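# Set the clear bottle upright on the white plate

## Task

Get the clear bottle standing on its base on the white plate, leave every other object undisturbed, and finish with neither gripper in contact with the case, the amber bottle or the clear bottle.

## Robot and tools

Robot: two arms, left_arm and right_arm, each with a two-finger parallel gripper. Camera views are cam_high and cam_low (fixed) plus cam_left_wrist and cam_right_wrist, all 672x504. Loose objects may occasionally get a brief shove, and a held part may get a short tug.

Frame: a single scene frame with its origin at table-top height, halfway between the two nominal arm bases. +x points out over the table, +z points up, and left_arm sits on the +y side. The arm names do not match left/right in the pictures. Reported hand positions and orientations can be a few centimetres off, more so at long reach. A BASES line, if present, gives the true base locations.

Gripper: the fingers extend along the gripper's +z axis and close along its y axis. end_effector_position is the point between the finger pads, roughly 1 cm short of the fingertips.

Row format (used by execute_actions and move): 16 numbers, always both arms. First left_arm: x, y, z, qw, qx, qy, qz, opening. Then right_arm in the same order. x, y, z are an absolute target in metres and the quaternion is an absolute target orientation with w first, both in the scene frame. Together they are a pose, not an offset. Opening runs from -1 (closed) to +1 (fully open, 0.094 m). Between those ends the fingers go to where grip_measured will read the value you send. To keep an arm still, resend its last reported pose and its opening unchanged. To hold an orientation, repeat the same quaternion every time rather than copying the drifting reported one. Each control step clips the commanded pose to at most 100 mm and 20 degrees away from the measured one.

execute_actions(actions, cameras): actions holds at most one item.
- [] is a look: it returns the current state with pictures.
- {"rows": [...], "steps": n} takes 1 to 15 rows and n from 3 to 15 (default 15). Each step is 1/30 s and the last row repeats. It is refused if any target lies more than 0.6 m from that arm's last reported position along any gripper axis.
- {"steps": n} waits up to 300 steps, counted from the previous result, so your reply time is included.
Pictures come only with [] or when cameras lists names. ["all"] means every camera and [] means none. The result is taken 3 steps before the action ends, and those steps run on afterwards.

move(target, speed, blend, blocking, cameras): target is one row or a list of up to 15 rows, all absolute poses. Each gripper follows a straight line and all arms arrive together, taking at least 0.5 s and at most 10 s in total. speed is in m/s, from 0.002 to 0.5, default 0.25. Rotation is capped at twice that number in rad/s. You may give one value or one per target. blend (m) rounds the corners at intermediate targets. Paths ignore obstacles and the other arm. Grippers lag behind the path and can overshoot speed, especially with the arm near straight. Faster contact means a harder hit, and a target placed deeper past the contact presses harder. Openings in the first target are sent at the start. A changed opening in a later target is applied after all arms stop there. blocking=false returns about 0.5 s in. Pictures come by default. The result adds a "move:" line: done, off_target, moving, held or fault, plus limits=paced (the pose was clipped) or limits=held (a check withheld steps). Arms not named in the ending reached their pose within 10 mm and 2 degrees. done does not prove there is no contact.

Call it only once the bottle stands on the plate and both grippers are clear.

Result lines: each arm's end_effector_position and end_effector_quat_wxyz, its Joint positions (the last entry is the finger opening in metres), Joint velocities ("within noise" means the arm is at rest), and Joint torques. Torques include gravity, positive is toward larger joint values, and numbers 3 and 4 wrap at ±28 N m. grip_measured uses the command scale. It reads up to about 1.6 mm wide when empty and up to about 3 mm narrow when squeezing a hard part, more for round or small parts. It tracks the command even after contact. grip_effort_nm is motor effort, where negative means closing, and it is not a pad force. Hand target is the pose currently being driven. MOTOR HOT means a motor is at 85 °C or above. At 100 °C comes an OVER-TEMPERATURE FAULT: that arm goes limp and drops for 30-60 s or more.

Joint ranges (rad): waist ±2.880, shoulder 0 to 3.142, elbow 0 to 3.019 (straight at 2.964), wrist pitch -1.693 to 1.571, wrist yaw ±1.571, wrist roll ±2.094.

Cameras: calibration gives K, distortion and T_world_to_cam (world to camera, metres). Fixed cameras may have shifted slightly, by at most about 2.3 degrees and 9 mm. Wrist images can lag while the arm moves. Approximate positions: cam_high at [1.22, -0.03, 1.36] looking down, cam_low at [1.19, -1.29, 0.40].

Cautions: never let the bottle or anything else fall or end up off the table. Do not drop items, release a moving part, slam, or press hard. Keep the arms from striking each other, since a clearance check guards the forearms but not the grippers or wrist cameras. Steer around an arm's own base rather than close past it. Grasp gently and approach contact slowly. Friction can leave a hand a centimetre or more off target with nothing touching. Avoid long holds at full stretch or pushing toward unreachable poses, because both heat the motors. To let go, command an opening well above grip_measured, then withdraw.

Each tool is called after ">>>" in YAML: its name, and indented under it one key for each argument.

## Session

>>> execute_actions:
  actions: []
  cameras: ["all"]

Scene clock: 0.00 s of 4110.00 s.
left_arm: end_effector_position=(+0.8557, +0.2927, +0.3181) grip_measured=+1.000 grip_effort_nm=n/a end_effector_quat_wxyz=(+0.606, +0.311, +0.725, +0.108) | right_arm: end_effector_position=(+0.2796, -0.7614, +0.3957) grip_measured=+1.000 grip_effort_nm=n/a end_effector_quat_wxyz=(+0.666, +0.334, +0.582, -0.327)
Joint positions: left_arm=[0.126 1.962 1.694 0.006 0.352 0.673 0.094] | right_arm=[-0.877 1.101 0.693 0.509 0.083 0.056 0.094]
Joint velocities: within noise
Joint torques (N m): no reading
Motor temperatures (°C): left_arm=[29 27 30 28 30 25 29] | right_arm=[28 30 29 28 29 27 28]
Heat: left arm: hottest elbow 30 °C; right arm: hottest shoulder 30 °C.
Hand target: left_arm +0.8592, +0.2932, +0.3460; +0.621, +0.310, +0.710, +0.117 | right_arm +0.2816, -0.7639, +0.4146; +0.676, +0.329, +0.570, -0.331

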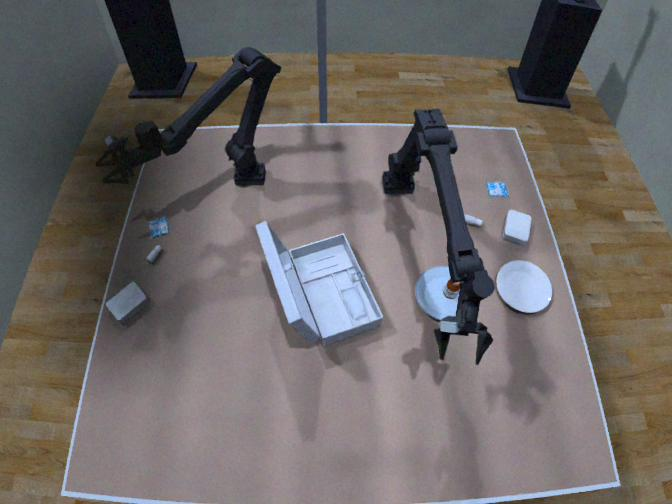

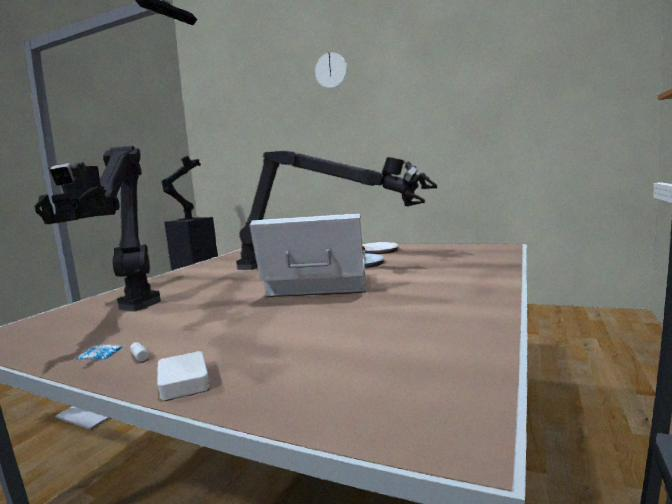

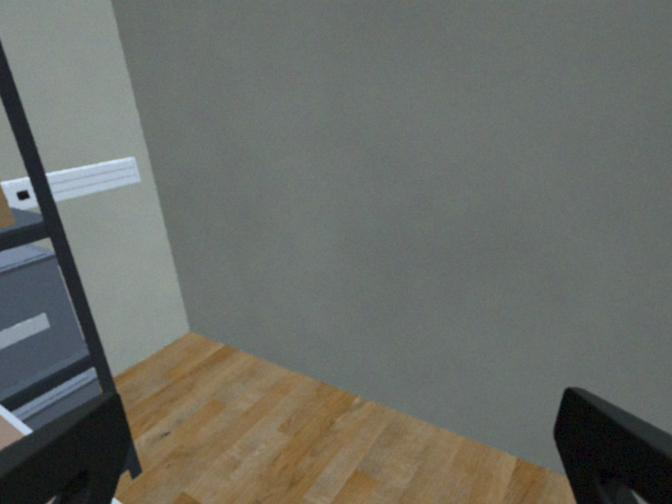

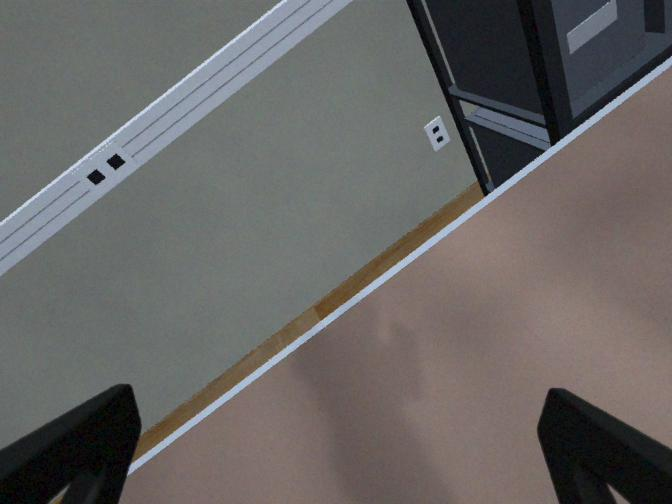

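>>> zoom_image:
  camera: "cam_high"
  region: [250, 220, 400, 350]

>>> zoom_image:
  camera: "cam_high"
  region: [400, 170, 570, 340]

>>> zoom_image:
  camera: "cam_high"
  region: [90, 200, 200, 330]

Scaled by 3.360 from the camera's 672x504 image, which has a finer 960x720 frame.

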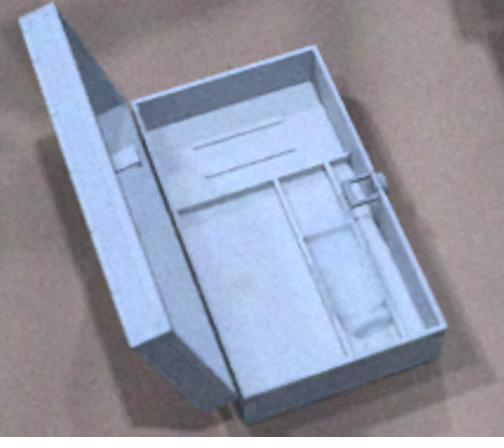

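Scaled by 2.965 from the camera's 672x504 image, which has a finer 960x720 frame.

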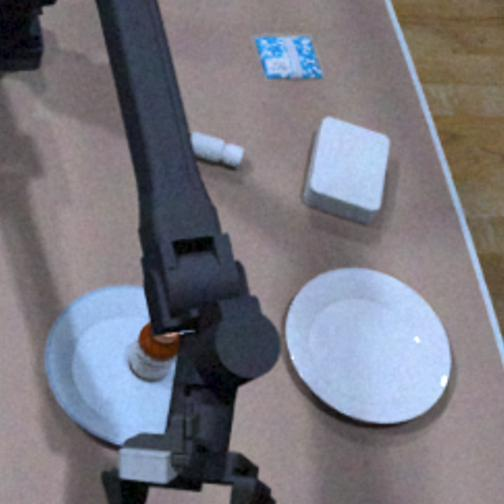

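Scaled by 3.877 from the camera's 672x504 image, which has a finer 960x720 frame.

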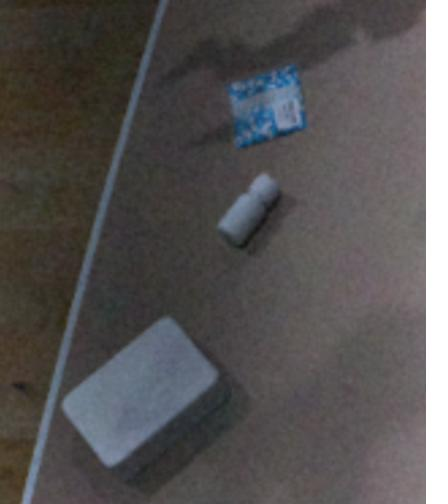

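>>> move:
  target: [0.645,0.08,0.27,0,-0.191,0.982,0,0.6,0.2796,-0.7614,0.3957,0.666,0.334,0.582,-0.327,1]
  speed: 0.45
  cameras: ["cam_left_wrist","cam_high"]

>>> zoom_image:
  camera: "cam_left_wrist"
  region: [100, 60, 600, 500]

Scene clock: 3.40 s of 4110.00 s.
left_arm: end_effector_position=(+0.6352, +0.0882, +0.2480) grip_measured=+0.603 grip_effort_nm=-0.159 end_effector_quat_wxyz=(-0.016, -0.188, +0.982, +0.009) | right_arm: end_effector_position=(+0.2796, -0.7614, +0.3957) grip_measured=+1.000 grip_effort_nm=0.007 end_effector_quat_wxyz=(+0.666, +0.334, +0.582, -0.327)
Joint positions: left_arm=[-0.257 2.035 2.111 -1.683 -0.002 -0.627 0.075] | right_arm=[-0.877 1.101 0.693 0.509 0.083 0.056 0.094]
Joint velocities: within noise
Joint torques (N m): left_arm=[-1.14 -22.36 12.93 -0.02 0.08 -0.01] | right_arm=[0.26 -4.07 11.28 2.54 -0.08 0.04]
Motor temperatures (°C): left_arm=[29 28 31 28 30 25 29] | right_arm=[28 30 30 28 29 27 28]
Heat: left arm: hottest elbow 31 °C; right arm: hottest shoulder 30 °C.
Hand target: left_arm +0.6437, +0.0803, +0.2697; +0.006, -0.191, +0.982, -0.003 | right_arm +0.2796, -0.7614, +0.3956; +0.666, +0.334, +0.582, -0.327
Off the commanded pose: left_arm 0.025 m, 2 deg | right_arm 0.000 m, 0 deg.
joint sent to its limit (left arm) — joint 4 (wrist pitch), lower limit.
Kept back: nothing.
move: off_target (left_arm)
camera_calibration:
cam_left_wrist: T_world_to_cam=[[0.378136, -0.92496, -0.0382362, -0.14672], [-0.83137, -0.357464, 0.425493, 0.495375], [-0.407232, -0.129106, -0.904154, 0.580256], [0, 0, 0, 1]] pos_world=[0.703619, 0.116283, 0.308252]
Images, in order (width x height): cam_high 672x504, cam_left_wrist 672x504.

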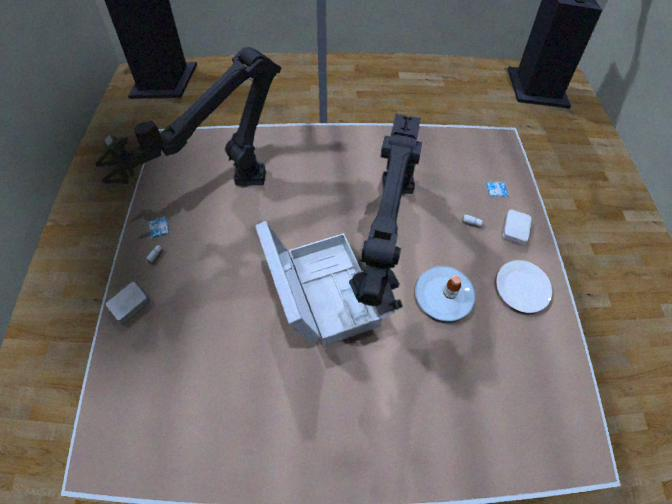

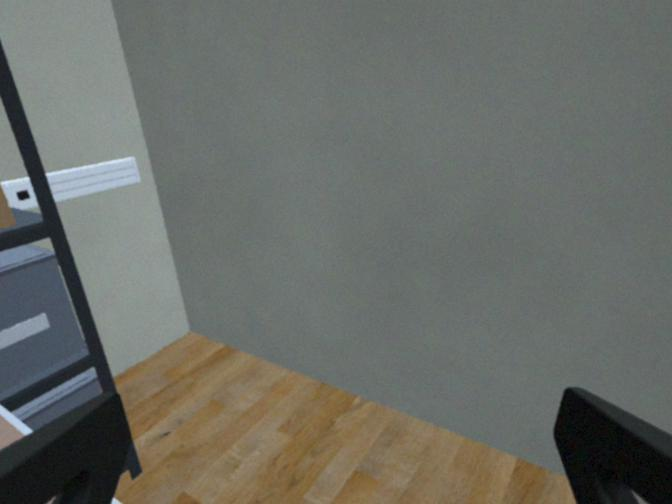

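Scaled by 1.008 from the camera's 672x504 image, which has a finer 960x720 frame.

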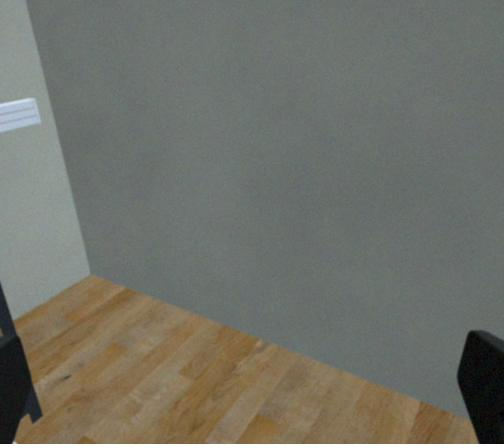

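>>> execute_actions:
  actions: []
  cameras: ["cam_left_wrist","cam_high"]

>>> zoom_image:
  camera: "cam_high"
  region: [320, 240, 410, 340]

Scene clock: 3.50 s of 4110.00 s.
left_arm: end_effector_position=(+0.6352, +0.0882, +0.2480) grip_measured=+0.603 grip_effort_nm=-0.154 end_effector_quat_wxyz=(-0.016, -0.189, +0.982, +0.009) | right_arm: end_effector_position=(+0.2796, -0.7614, +0.3957) grip_measured=+1.000 grip_effort_nm=0.007 end_effector_quat_wxyz=(+0.666, +0.334, +0.582, -0.327)
Joint positions: left_arm=[-0.257 2.035 2.111 -1.683 -0.002 -0.629 0.075] | right_arm=[-0.877 1.101 0.693 0.509 0.083 0.056 0.094]
Joint velocities: within noise
Joint torques (N m): left_arm=[-1.26 -22.42 12.92 -0.03 0.08 -0.03] | right_arm=[0.38 -4.01 11.29 2.54 -0.08 0.04]
Motor temperatures (°C): left_arm=[29 28 31 28 30 25 29] | right_arm=[28 30 30 28 29 27 28]
Heat: left arm: hottest elbow 31 °C; right arm: hottest shoulder 30 °C.
Hand target: left_arm +0.6437, +0.0803, +0.2697; +0.006, -0.191, +0.982, -0.003 | right_arm +0.2796, -0.7614, +0.3956; +0.666, +0.334, +0.582, -0.327
Off the commanded pose: left_arm 0.025 m, 2 deg | right_arm 0.000 m, 0 deg.
Steps of this call (1-3: nothing new was sent). Readings (end_effector_position of left_arm | right_arm):
1: (+0.6352, +0.0882, +0.2480) | (+0.2796, -0.7614, +0.3957)
2: (+0.6352, +0.0882, +0.2480) | (+0.2796, -0.7614, +0.3957)
3: the state above
camera_calibration:
cam_left_wrist: T_world_to_cam=[[0.379547, -0.92438, -0.0382785, -0.147657], [-0.830831, -0.358754, 0.42546, 0.495155], [-0.407019, -0.129679, -0.904167, 0.580175], [0, 0, 0, 1]] pos_world=[0.703575, 0.116384, 0.308255]
Images, in order (width x height): cam_high 672x504, cam_left_wrist 672x504.

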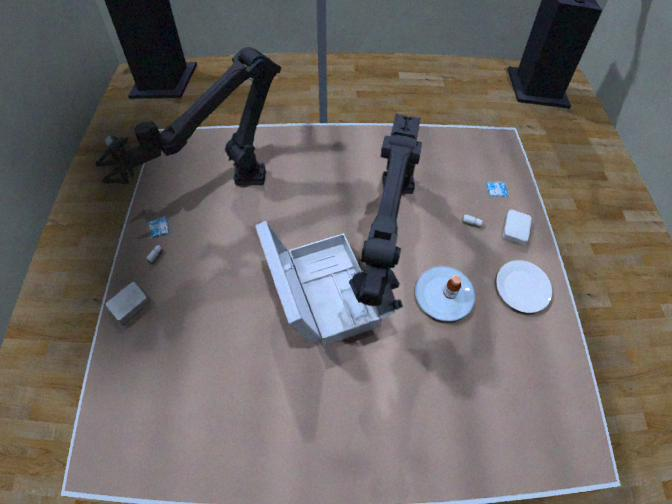

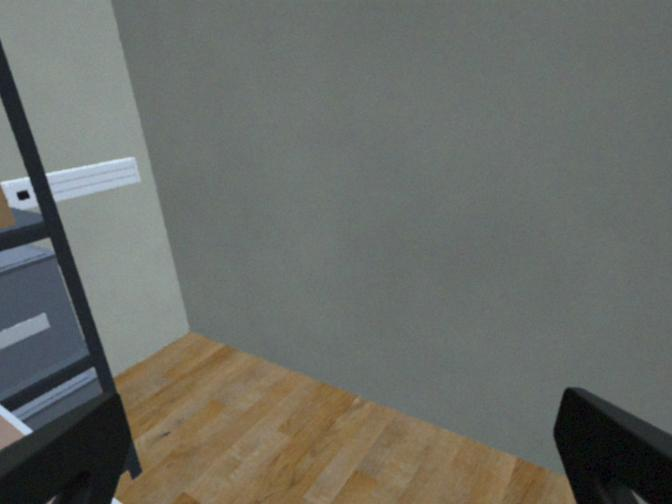

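Scaled by 5.040 from the camera's 672x504 image, which has a finer 960x720 frame.

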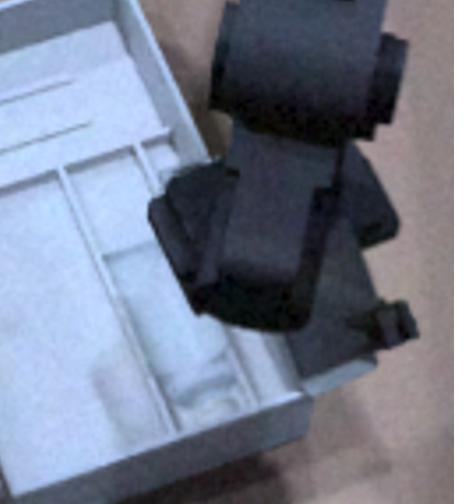

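>>> move:
  target: [0.615,0.062,0.15,0,-0.182,0.983,0,0.5,0.2796,-0.7614,0.3957,0.666,0.334,0.582,-0.327,1]
  speed: 0.3
  cameras: ["cam_low","cam_high","cam_left_wrist"]

>>> zoom_image:
  camera: "cam_high"
  region: [310, 240, 430, 350]

Scene clock: 5.10 s of 4110.00 s.
left_arm: end_effector_position=(+0.6104, +0.0670, +0.1371) grip_measured=+0.503 grip_effort_nm=-0.159 end_effector_quat_wxyz=(-0.015, -0.179, +0.984, +0.009) | right_arm: end_effector_position=(+0.2796, -0.7614, +0.3957) grip_measured=+1.000 grip_effort_nm=0.007 end_effector_quat_wxyz=(+0.666, +0.334, +0.582, -0.327)
Joint positions: left_arm=[-0.301 2.005 1.772 -1.373 -0.002 -0.653 0.071] | right_arm=[-0.877 1.101 0.693 0.509 0.083 0.056 0.094]
Joint velocities: within noise
Joint torques (N m): left_arm=[-0.73 -23.12 8.79 0.8 0.06 -0.01] | right_arm=[0.32 -4.01 11.29 2.54 -0.08 0.04]
Motor temperatures (°C): left_arm=[29 28 32 28 30 25 29] | right_arm=[28 30 31 28 29 27 28]
Heat: left arm: hottest elbow 32 °C; right arm: hottest elbow 31 °C.
Hand target: left_arm +0.6148, +0.0620, +0.1502; +0.000, -0.182, +0.983, +0.000 | right_arm +0.2796, -0.7614, +0.3956; +0.666, +0.334, +0.582, -0.327
Off the commanded pose: left_arm 0.015 m, 2 deg | right_arm 0.000 m, 0 deg.
Kept back: nothing.
move: off_target (left_arm)
camera_calibration:
cam_left_wrist: T_world_to_cam=[[0.361161, -0.93171, -0.0384688, -0.15028], [-0.838224, -0.342446, 0.424396, 0.517728], [-0.408587, -0.12103, -0.904659, 0.467561], [0, 0, 0, 1]] pos_world=[0.679286, 0.0938657, 0.197481]
Images, in order (width x height): cam_high 672x504, cam_low 672x504, cam_left_wrist 672x504.

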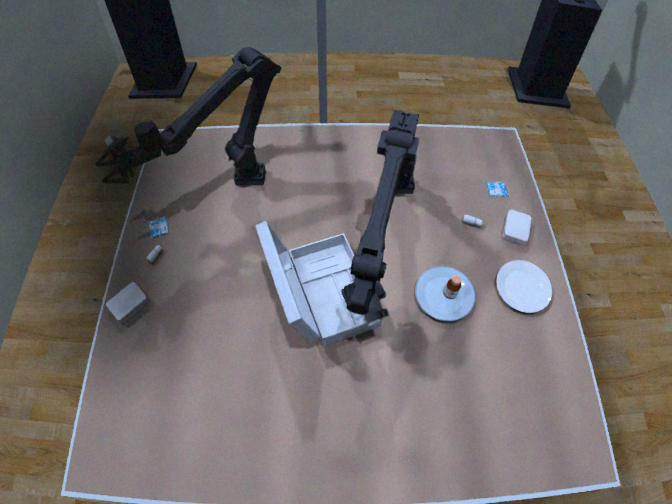

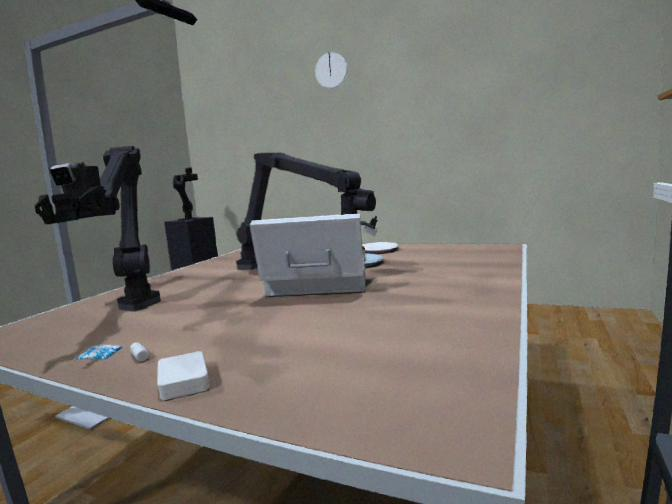

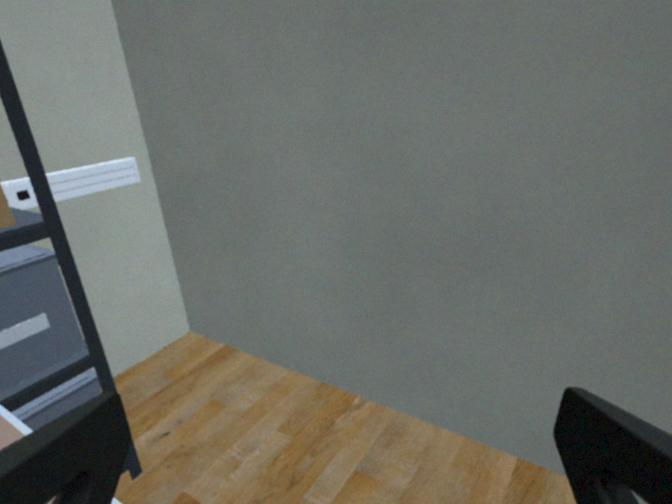

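Scaled by 4.200 from the camera's 672x504 image, which has a finer 960x720 frame.

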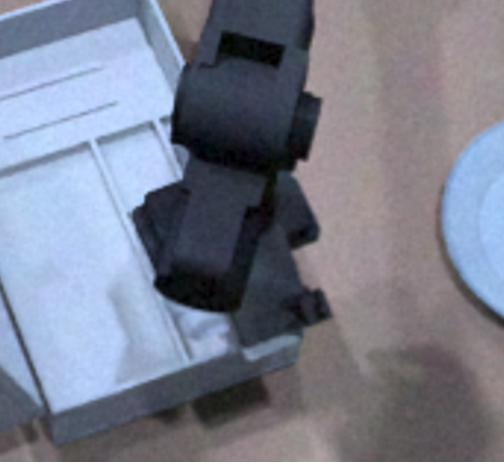

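>>> zoom_image:
  camera: "cam_high"
  region: [335, 265, 395, 325]

>>> zoom_image:
  camera: "cam_low"
  region: [320, 160, 420, 300]

Scaled by 8.400 from the camera's 672x504 image, which has a finer 960x720 frame.

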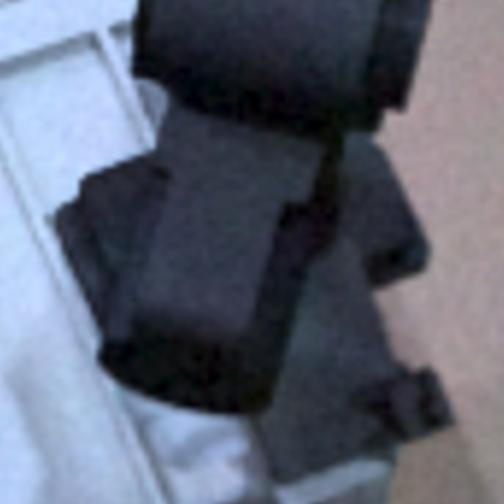

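Scaled by 3.600 from the camera's 672x504 image, which has a finer 960x720 frame.

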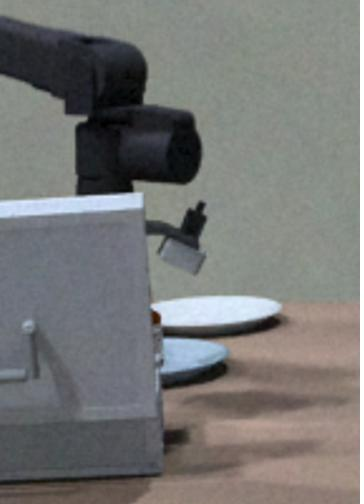

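>>> move:
  target: [0.587,0.045,0.10,0.012,-0.182,0.983,-0.008,0.5,0.2796,-0.7614,0.3957,0.666,0.334,0.582,-0.327,1]
  speed: 0.25
  cameras: ["cam_high"]

>>> zoom_image:
  camera: "cam_high"
  region: [325, 255, 395, 335]

Scene clock: 6.87 s of 4110.00 s.
left_arm: end_effector_position=(+0.5817, +0.0502, +0.0848) grip_measured=+0.503 grip_effort_nm=-0.164 end_effector_quat_wxyz=(-0.005, -0.179, +0.984, +0.003) | right_arm: end_effector_position=(+0.2796, -0.7614, +0.3957) grip_measured=+1.000 grip_effort_nm=0.007 end_effector_quat_wxyz=(+0.666, +0.334, +0.582, -0.327)
Joint positions: left_arm=[-0.342 1.976 1.582 -1.187 0 -0.693 0.071] | right_arm=[-0.877 1.101 0.693 0.509 0.083 0.056 0.094]
Joint velocities: within noise
Joint torques (N m): left_arm=[-0.97 -22.65 8.18 0.87 0.07 -0.01] | right_arm=[0.32 -3.96 11.29 2.52 -0.08 0.03]
Motor temperatures (°C): left_arm=[29 28 32 28 30 25 29] | right_arm=[28 30 31 28 29 27 28]
Heat: left arm: hottest elbow 32 °C; right arm: hottest elbow 31 °C.
Hand target: left_arm +0.5867, +0.0450, +0.1001; +0.012, -0.182, +0.983, -0.008 | right_arm +0.2796, -0.7614, +0.3956; +0.666, +0.334, +0.582, -0.327
Off the commanded pose: left_arm 0.017 m, 2 deg | right_arm 0.000 m, 0 deg.
Kept back: nothing.
move: off_target (left_arm)
Images, in order (width x height): cam_high 672x504.

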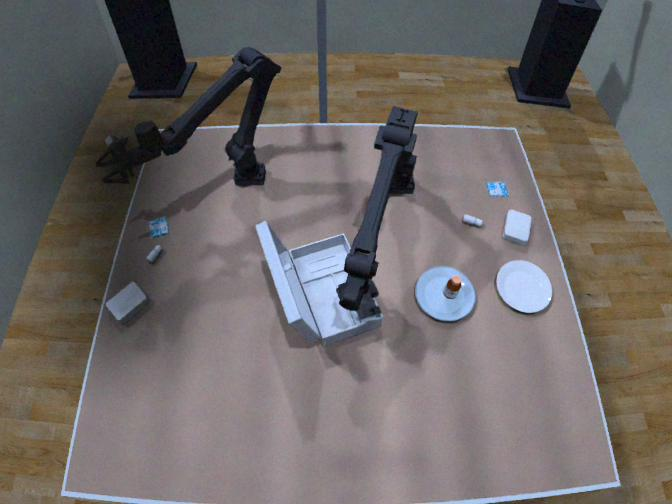

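Scaled by 6.300 from the camera's 672x504 image, which has a finer 960x720 frame.

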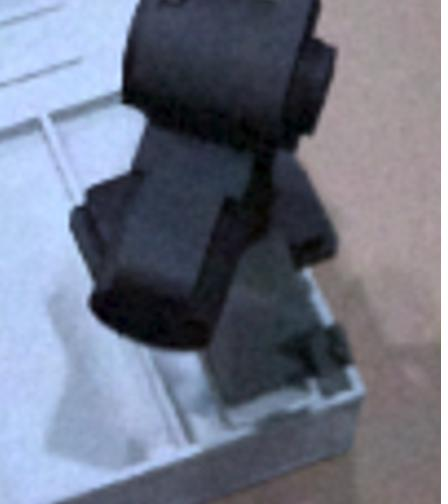

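>>> move:
  target: [0.587,0.042,0.053,0.012,-0.182,0.983,-0.008,0.5,0.2796,-0.7614,0.3957,0.666,0.334,0.582,-0.327,1]
  speed: 0.1
  cameras: ["cam_high"]

>>> zoom_image:
  camera: "cam_high"
  region: [325, 255, 395, 335]

Scene clock: 8.03 s of 4110.00 s.
left_arm: end_effector_position=(+0.5862, +0.0487, +0.0525) grip_measured=+0.503 grip_effort_nm=-0.159 end_effector_quat_wxyz=(+0.008, -0.182, +0.983, -0.004) | right_arm: end_effector_position=(+0.2796, -0.7614, +0.3957) grip_measured=+1.000 grip_effort_nm=0.012 end_effector_quat_wxyz=(+0.666, +0.334, +0.582, -0.327)
Joint positions: left_arm=[-0.342 2.007 1.538 -1.085 0 -0.699 0.071] | right_arm=[-0.877 1.101 0.693 0.509 0.083 0.056 0.094]
Joint velocities: within noise
Joint torques (N m): left_arm=[-1.26 -20.54 7.5 0.9 0.05 -0.01] | right_arm=[0.38 -4.07 11.29 2.54 -0.08 0.03]
Motor temperatures (°C): left_arm=[29 29 32 28 30 25 29] | right_arm=[28 30 31 28 29 27 28]
Heat: left arm: hottest elbow 32 °C; right arm: hottest elbow 31 °C.
Hand target: left_arm +0.5870, +0.0419, +0.0530; +0.012, -0.182, +0.983, -0.008 | right_arm +0.2796, -0.7614, +0.3956; +0.666, +0.334, +0.582, -0.327
Off the commanded pose: left_arm 0.007 m, 1 deg | right_arm 0.000 m, 0 deg.
Kept back: nothing.
move: done
Images, in order (width x height): cam_high 672x504.

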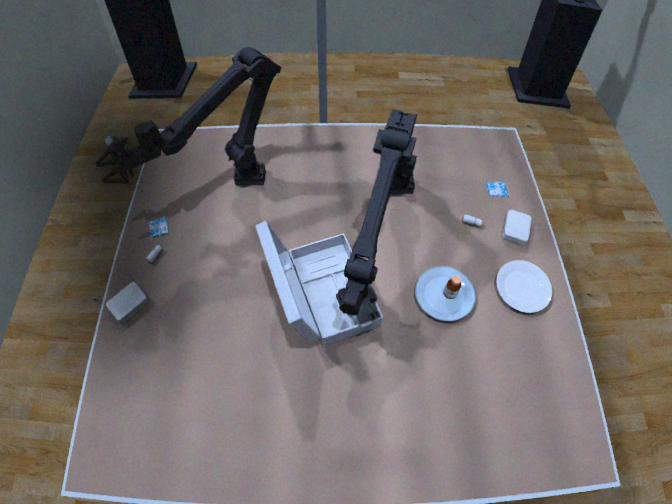

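Scaled by 6.300 from the camera's 672x504 image, which has a finer 960x720 frame.

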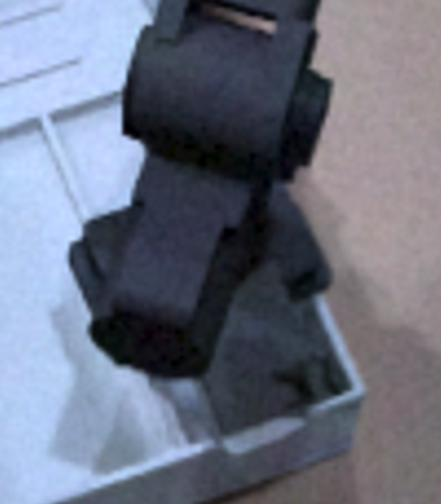

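>>> move:
  target: [0.587,0.042,0.060,0.012,-0.182,0.983,-0.008,-0.6,0.2796,-0.7614,0.3957,0.666,0.334,0.582,-0.327,1]
  cameras: []

Scene clock: 8.97 s of 4110.00 s.
left_arm: end_effector_position=(+0.5860, +0.0491, +0.0523) grip_measured=+0.181 grip_effort_nm=-1.263 end_effector_quat_wxyz=(+0.008, -0.182, +0.983, -0.003) | right_arm: end_effector_position=(+0.2796, -0.7614, +0.3957) grip_measured=+1.000 grip_effort_nm=0.007 end_effector_quat_wxyz=(+0.666, +0.334, +0.582, -0.327)
Joint positions: left_arm=[-0.342 2.007 1.538 -1.085 -0.002 -0.699 0.055] | right_arm=[-0.877 1.101 0.693 0.509 0.083 0.056 0.094]
Joint velocities: within noise
Joint torques (N m): left_arm=[-1.38 -21.42 8.06 0.28 0.13 -0.02] | right_arm=[0.32 -4.07 11.28 2.54 -0.08 0.04]
Motor temperatures (°C): left_arm=[29 29 32 28 30 25 29] | right_arm=[28 30 31 28 29 27 28]
Heat: left arm: hottest elbow 32 °C; right arm: hottest elbow 31 °C.
Hand target: left_arm +0.5869, +0.0420, +0.0599; +0.012, -0.182, +0.983, -0.008 | right_arm +0.2796, -0.7614, +0.3956; +0.666, +0.334, +0.582, -0.327
Off the commanded pose: left_arm 0.011 m, 1 deg | right_arm 0.000 m, 0 deg.
Kept back: nothing.
move: off_target (left_arm)
No camera images: "cameras" was empty.

>>> move:
  target: [0.587,0.042,0.2,0.012,-0.182,0.983,-0.008,-0.6,0.2796,-0.7614,0.3957,0.666,0.334,0.582,-0.327,1]
  cameras: ["cam_high","cam_low"]
  speed: 0.15

>>> zoom_image:
  camera: "cam_high"
  region: [310, 240, 410, 340]

>>> zoom_image:
  camera: "cam_low"
  region: [320, 160, 420, 300]

Scene clock: 10.57 s of 4110.00 s.
left_arm: end_effector_position=(+0.5714, +0.0539, +0.1612) grip_measured=+0.181 grip_effort_nm=-1.033 end_effector_quat_wxyz=(-0.022, -0.182, +0.983, +0.013) | right_arm: end_effector_position=(+0.2796, -0.7614, +0.3957) grip_measured=+1.000 grip_effort_nm=0.007 end_effector_quat_wxyz=(+0.666, +0.334, +0.582, -0.327)
Joint positions: left_arm=[-0.342 1.912 1.691 -1.401 -0.001 -0.699 0.055] | right_arm=[-0.877 1.101 0.693 0.509 0.083 0.056 0.094]
Joint velocities: within noise
Joint torques (N m): left_arm=[-1.2 -22.42 12.88 -0.13 0.11 -0.01] | right_arm=[0.32 -4.01 11.28 2.54 -0.08 0.03]
Motor temperatures (°C): left_arm=[29 29 32 28 30 25 29] | right_arm=[28 30 32 28 29 27 28]
Heat: left arm: hottest elbow 32 °C; right arm: hottest elbow 32 °C.
Hand target: left_arm +0.5849, +0.0428, +0.2002; +0.012, -0.182, +0.983, -0.009 | right_arm +0.2796, -0.7614, +0.3956; +0.666, +0.334, +0.582, -0.327
Off the commanded pose: left_arm 0.043 m, 5 deg | right_arm 0.000 m, 0 deg.
Kept back: nothing.
move: off_target (left_arm)
Images, in order (width x height): cam_high 672x504, cam_low 672x504.

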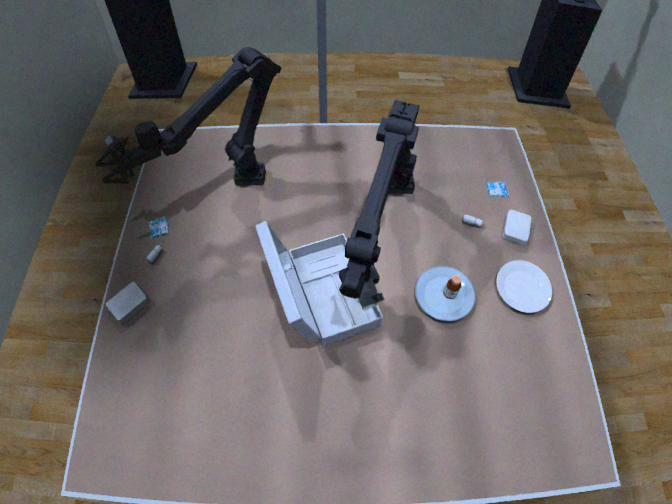

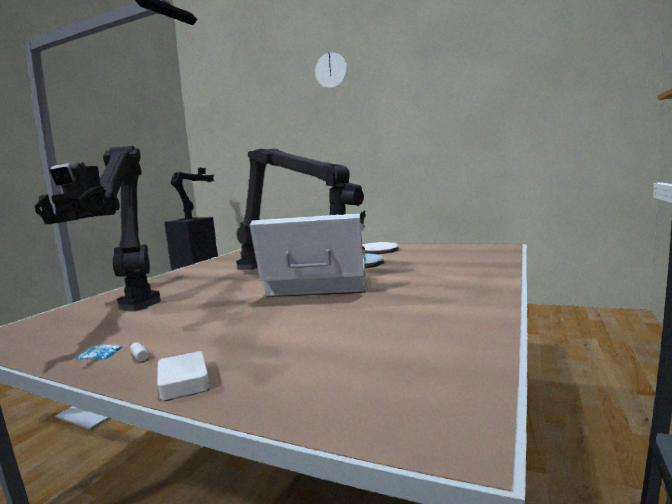

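Scaled by 5.040 from the camera's 672x504 image, which has a finer 960x720 frame.

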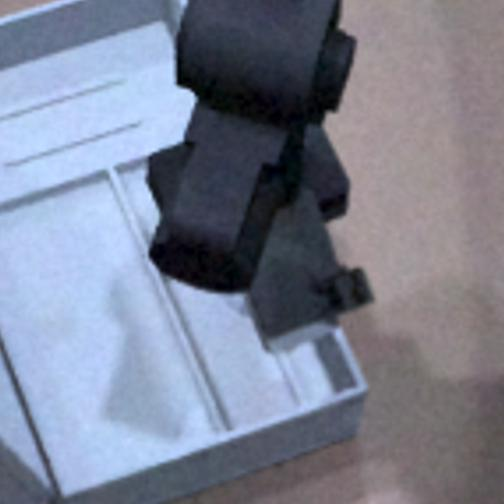

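Scaled by 3.600 from the camera's 672x504 image, which has a finer 960x720 frame.

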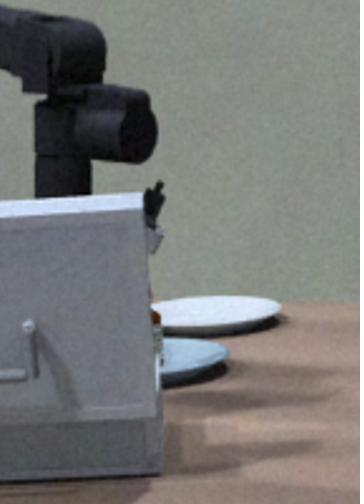

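>>> move:
  target:
    - [0.56,0.15,0.27,0.3,-0.2,0.92,0.07,-0.6,0.2796,-0.7614,0.3957,0.666,0.334,0.582,-0.327,1]
    - [0.52,0.45,0.28,0.674,-0.2126,0.674,0.2126,-0.6,0.2796,-0.7614,0.3957,0.666,0.334,0.582,-0.327,1]
    - [0.505,0.65,0.21,0.674,-0.2126,0.674,0.2126,-0.6,0.2796,-0.7614,0.3957,0.666,0.334,0.582,-0.327,1]
  blend: 0.08
  speed: 0.4
  cameras: ["cam_high","cam_low"]

>>> zoom_image:
  camera: "cam_high"
  region: [440, 200, 580, 340]

>>> zoom_image:
  camera: "cam_low"
  region: [330, 160, 430, 280]

Scene clock: 14.03 s of 4110.00 s.
left_arm: end_effector_position=(+0.4841, +0.6394, +0.1593) grip_measured=+0.181 grip_effort_nm=-1.028 end_effector_quat_wxyz=(+0.634, -0.237, +0.710, +0.197) | right_arm: end_effector_position=(+0.2796, -0.7614, +0.3957) grip_measured=+1.000 grip_effort_nm=0.012 end_effector_quat_wxyz=(+0.666, +0.334, +0.582, -0.327)
Joint positions: left_arm=[0.75 1.764 0.741 0.902 0.134 -0.006 0.055] | right_arm=[-0.877 1.101 0.693 0.509 0.083 0.056 0.094]
Joint velocities: within noise
Joint torques (N m): left_arm=[-1.26 -17.2 10.17 3.86 0.16 0.15] | right_arm=[0.38 -4.01 11.28 2.55 -0.08 0.04]
Motor temperatures (°C): left_arm=[29 29 33 28 30 25 29] | right_arm=[28 31 32 28 29 27 28]
Heat: left arm: hottest elbow 33 °C; right arm: hottest elbow 32 °C.
Hand target: left_arm +0.5021, +0.6473, +0.2103; +0.674, -0.213, +0.674, +0.213 | right_arm +0.2796, -0.7614, +0.3956; +0.666, +0.334, +0.582, -0.327
Off the commanded pose: left_arm 0.056 m, 7 deg | right_arm 0.000 m, 0 deg.
Kept back: nothing.
move: off_target (left_arm)
Images, in order (width x height): cam_high 672x504, cam_low 672x504.

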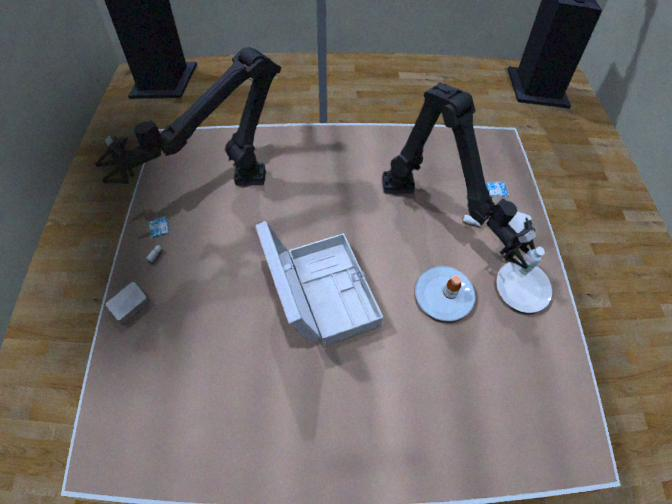

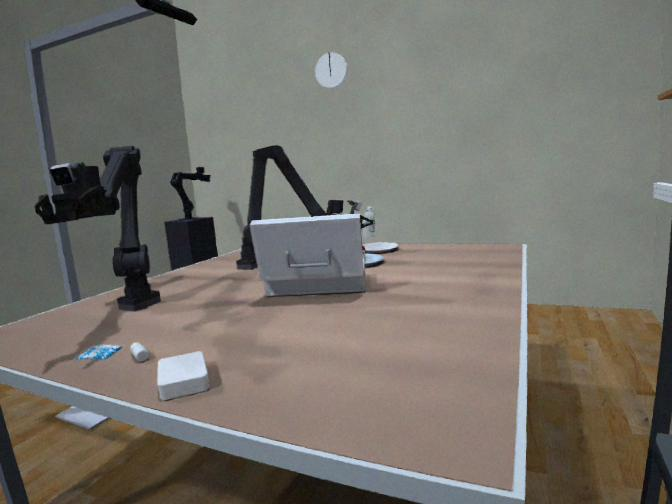

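Scaled by 3.600 from the camera's 672x504 image, which has a finer 960x720 frame.

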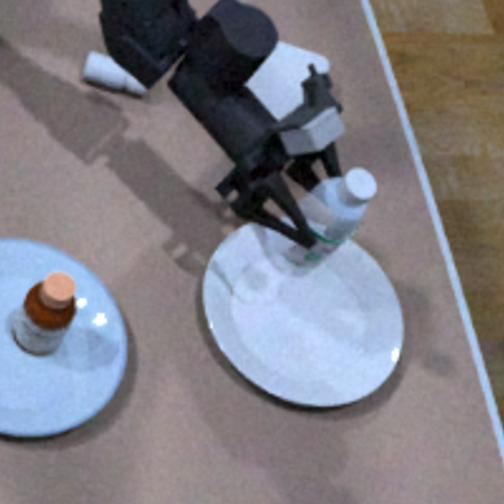

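Scaled by 4.200 from the camera's 672x504 image, which has a finer 960x720 frame.

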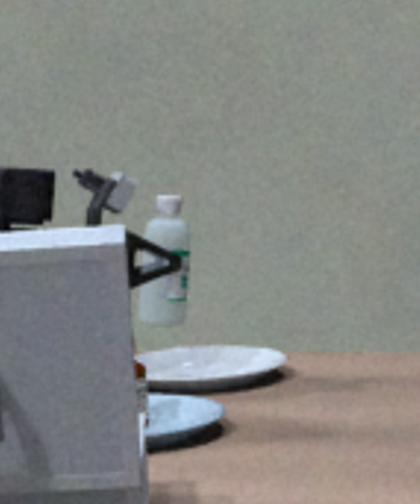

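>>> move:
  target: [0.526,0.665,0.168,0.714,-0.199,0.632,0.225,-0.6,0.2796,-0.7614,0.3957,0.666,0.334,0.582,-0.327,1]
  speed: 0.2
  cameras: ["cam_high","cam_low"]

>>> zoom_image:
  camera: "cam_high"
  region: [440, 200, 580, 340]

>>> zoom_image:
  camera: "cam_low"
  region: [330, 160, 430, 280]

Scene clock: 15.33 s of 4110.00 s.
left_arm: end_effector_position=(+0.5058, +0.6579, +0.1151) grip_measured=+0.181 grip_effort_nm=-1.028 end_effector_quat_wxyz=(+0.673, -0.219, +0.673, +0.214) | right_arm: end_effector_position=(+0.2796, -0.7614, +0.3957) grip_measured=+1.000 grip_effort_nm=0.012 end_effector_quat_wxyz=(+0.666, +0.334, +0.582, -0.327)
Joint positions: left_arm=[0.748 2.01 0.822 1.186 0.134 -0.007 0.055] | right_arm=[-0.877 1.101 0.693 0.509 0.083 0.056 0.094]
Joint velocities: within noise
Joint torques (N m): left_arm=[-1.61 -20.01 8.27 3.84 -0.12 -0.01] | right_arm=[0.38 -4.01 11.28 2.54 -0.08 0.03]
Motor temperatures (°C): left_arm=[29 29 33 29 30 25 29] | right_arm=[28 31 32 28 29 27 28]
Heat: left arm: hottest elbow 33 °C; right arm: hottest elbow 32 °C.
Hand target: left_arm +0.5234, +0.6626, +0.1679; +0.714, -0.199, +0.632, +0.224 | right_arm +0.2796, -0.7614, +0.3956; +0.666, +0.334, +0.582, -0.327
Off the commanded pose: left_arm 0.057 m, 7 deg | right_arm 0.000 m, 0 deg.
Kept back: nothing.
move: off_target (left_arm)
Images, in order (width x height): cam_high 672x504, cam_low 672x504.

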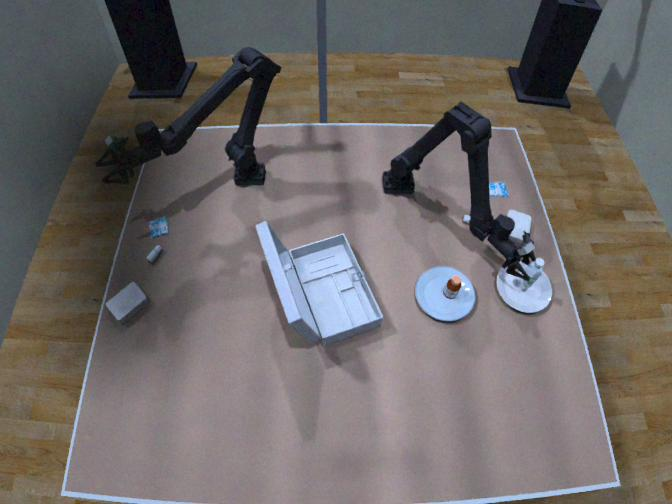

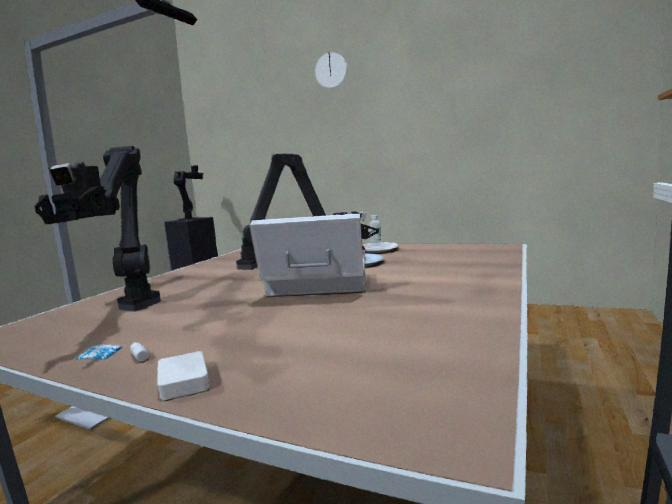

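Scaled by 3.600 from the camera's 672x504 image, which has a finer 960x720 frame.

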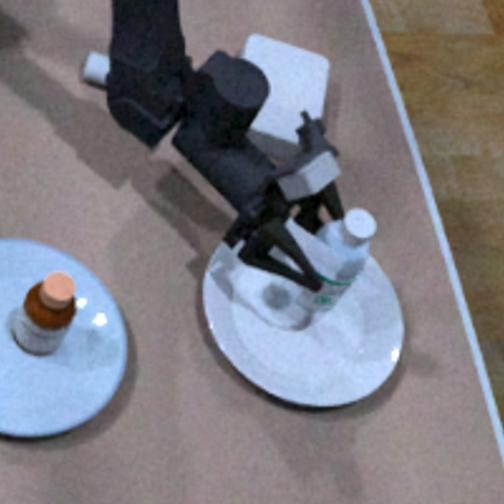

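Scaled by 4.200 from the camera's 672x504 image, which has a finer 960x720 frame.

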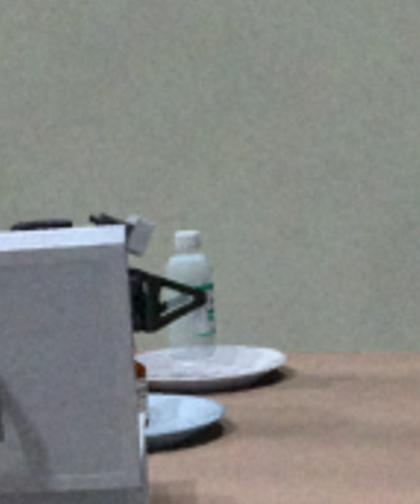

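>>> move:
  target: [0.541,0.665,0.148,0.714,-0.199,0.632,0.225,-0.6,0.2796,-0.7614,0.3957,0.666,0.334,0.582,-0.327,1]
  speed: 0.06
  cameras: ["cam_high","cam_low"]

>>> zoom_image:
  camera: "cam_high"
  region: [440, 200, 580, 340]

>>> zoom_image:
  camera: "cam_low"
  region: [330, 160, 430, 280]

Scene clock: 16.43 s of 4110.00 s.
left_arm: end_effector_position=(+0.5229, +0.6580, +0.1078) grip_measured=+0.181 grip_effort_nm=-1.028 end_effector_quat_wxyz=(+0.680, -0.215, +0.667, +0.215) | right_arm: end_effector_position=(+0.2796, -0.7614, +0.3957) grip_measured=+1.000 grip_effort_nm=0.007 end_effector_quat_wxyz=(+0.666, +0.334, +0.582, -0.327)
Joint positions: left_arm=[0.725 2.059 0.864 1.213 0.115 -0.007 0.055] | right_arm=[-0.877 1.101 0.693 0.509 0.083 0.056 0.094]
Joint velocities: within noise
Joint torques (N m): left_arm=[-1.44 -19.19 8.08 3.78 -0.18 0.02] | right_arm=[0.32 -4.07 11.29 2.52 -0.08 0.04]
Motor temperatures (°C): left_arm=[29 29 33 29 30 25 29] | right_arm=[28 31 33 28 29 27 28]
Heat: left arm: hottest elbow 33 °C; right arm: hottest elbow 33 °C.
Hand target: left_arm +0.5390, +0.6632, +0.1482; +0.714, -0.199, +0.632, +0.225 | right_arm +0.2796, -0.7614, +0.3956; +0.666, +0.334, +0.582, -0.327
Off the commanded pose: left_arm 0.045 m, 6 deg | right_arm 0.000 m, 0 deg.
Kept back: nothing.
move: off_target (left_arm)
Images, in order (width x height): cam_high 672x504, cam_low 672x504.

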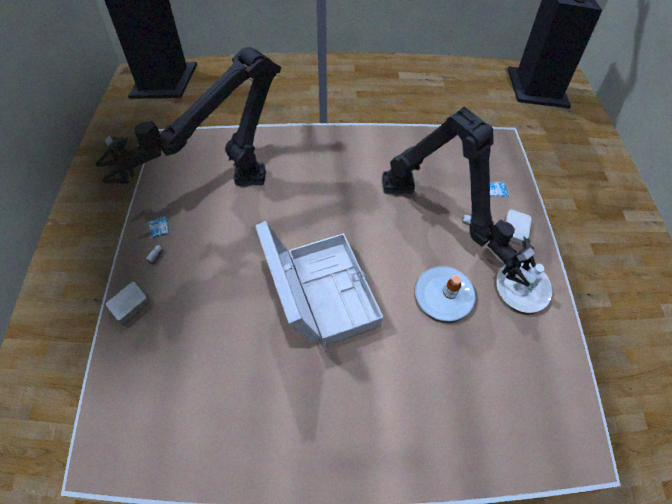

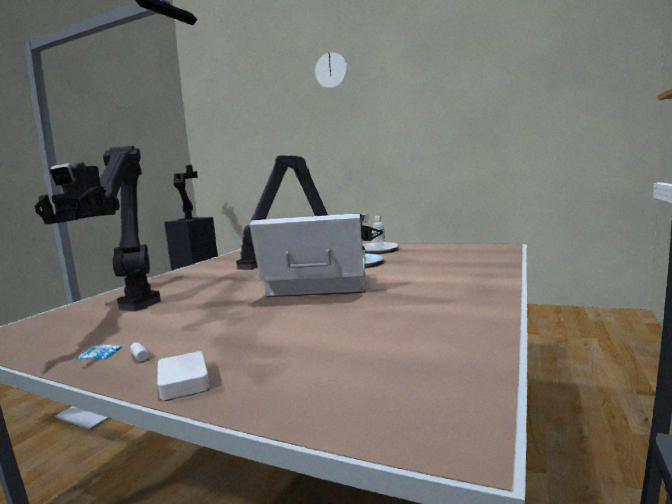

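Scaled by 3.600 from the camera's 672x504 image, which has a finer 960x720 frame.

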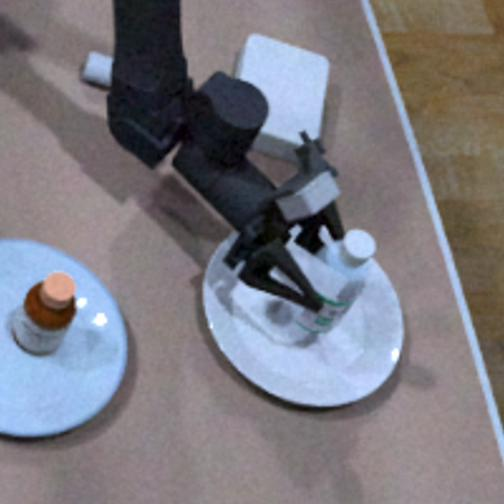

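Scaled by 4.200 from the camera's 672x504 image, which has a finer 960x720 frame.

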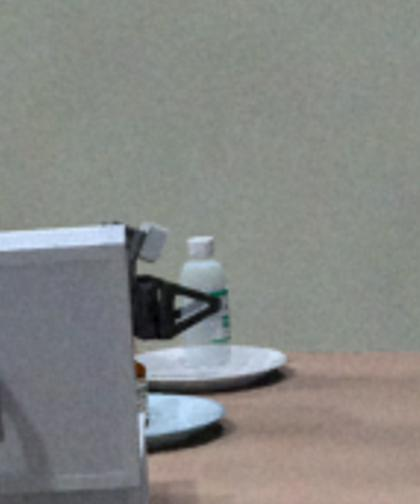

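>>> move:
  target: [0.541,0.665,0.130,0.692,-0.207,0.6565,0.218,-0.6,0.2796,-0.7614,0.3957,0.666,0.334,0.582,-0.327,1]
  speed: 0.05
  cameras: ["cam_high","cam_low"]

>>> zoom_image:
  camera: "cam_low"
  region: [340, 200, 410, 260]

Scene clock: 17.60 s of 4110.00 s.
left_arm: end_effector_position=(+0.5228, +0.6580, +0.0987) grip_measured=+0.181 grip_effort_nm=-1.028 end_effector_quat_wxyz=(+0.668, -0.220, +0.679, +0.210) | right_arm: end_effector_position=(+0.2796, -0.7614, +0.3957) grip_measured=+1.000 grip_effort_nm=0.012 end_effector_quat_wxyz=(+0.666, +0.334, +0.582, -0.327)
Joint positions: left_arm=[0.725 2.059 0.864 1.176 0.114 -0.007 0.055] | right_arm=[-0.877 1.101 0.693 0.509 0.083 0.056 0.094]
Joint velocities: within noise
Joint torques (N m): left_arm=[-1.49 -18.9 7.94 2.56 -0.17 0.11] | right_arm=[0.32 -4.01 11.29 2.54 -0.08 0.04]
Motor temperatures (°C): left_arm=[29 30 33 29 30 25 29] | right_arm=[28 31 33 28 29 27 28]
Heat: left arm: hottest elbow 33 °C; right arm: hottest elbow 33 °C.
Hand target: left_arm +0.5395, +0.6637, +0.1304; +0.692, -0.207, +0.656, +0.218 | right_arm +0.2796, -0.7614, +0.3956; +0.666, +0.334, +0.582, -0.327
Off the commanded pose: left_arm 0.037 m, 4 deg | right_arm 0.000 m, 0 deg.
Kept back: nothing.
move: off_target (left_arm)
Images, in order (width x height): cam_high 672x504, cam_low 672x504.

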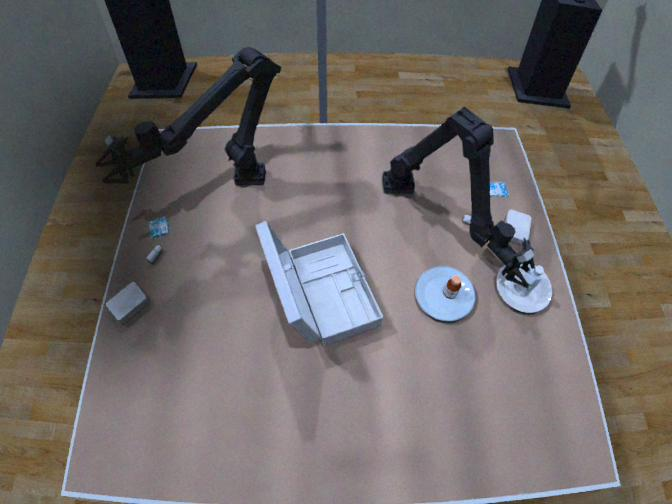

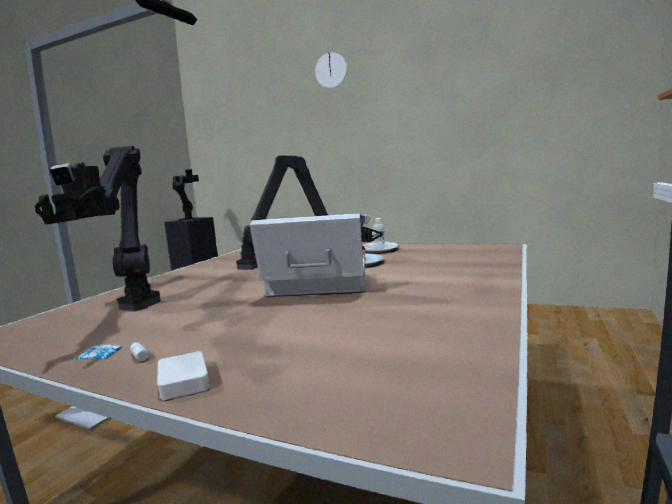

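Scaled by 7.200 from the camera's 672x504 image, which has a finer 960x720 frame.

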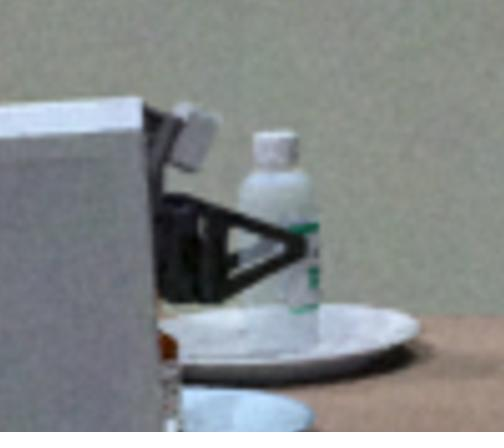

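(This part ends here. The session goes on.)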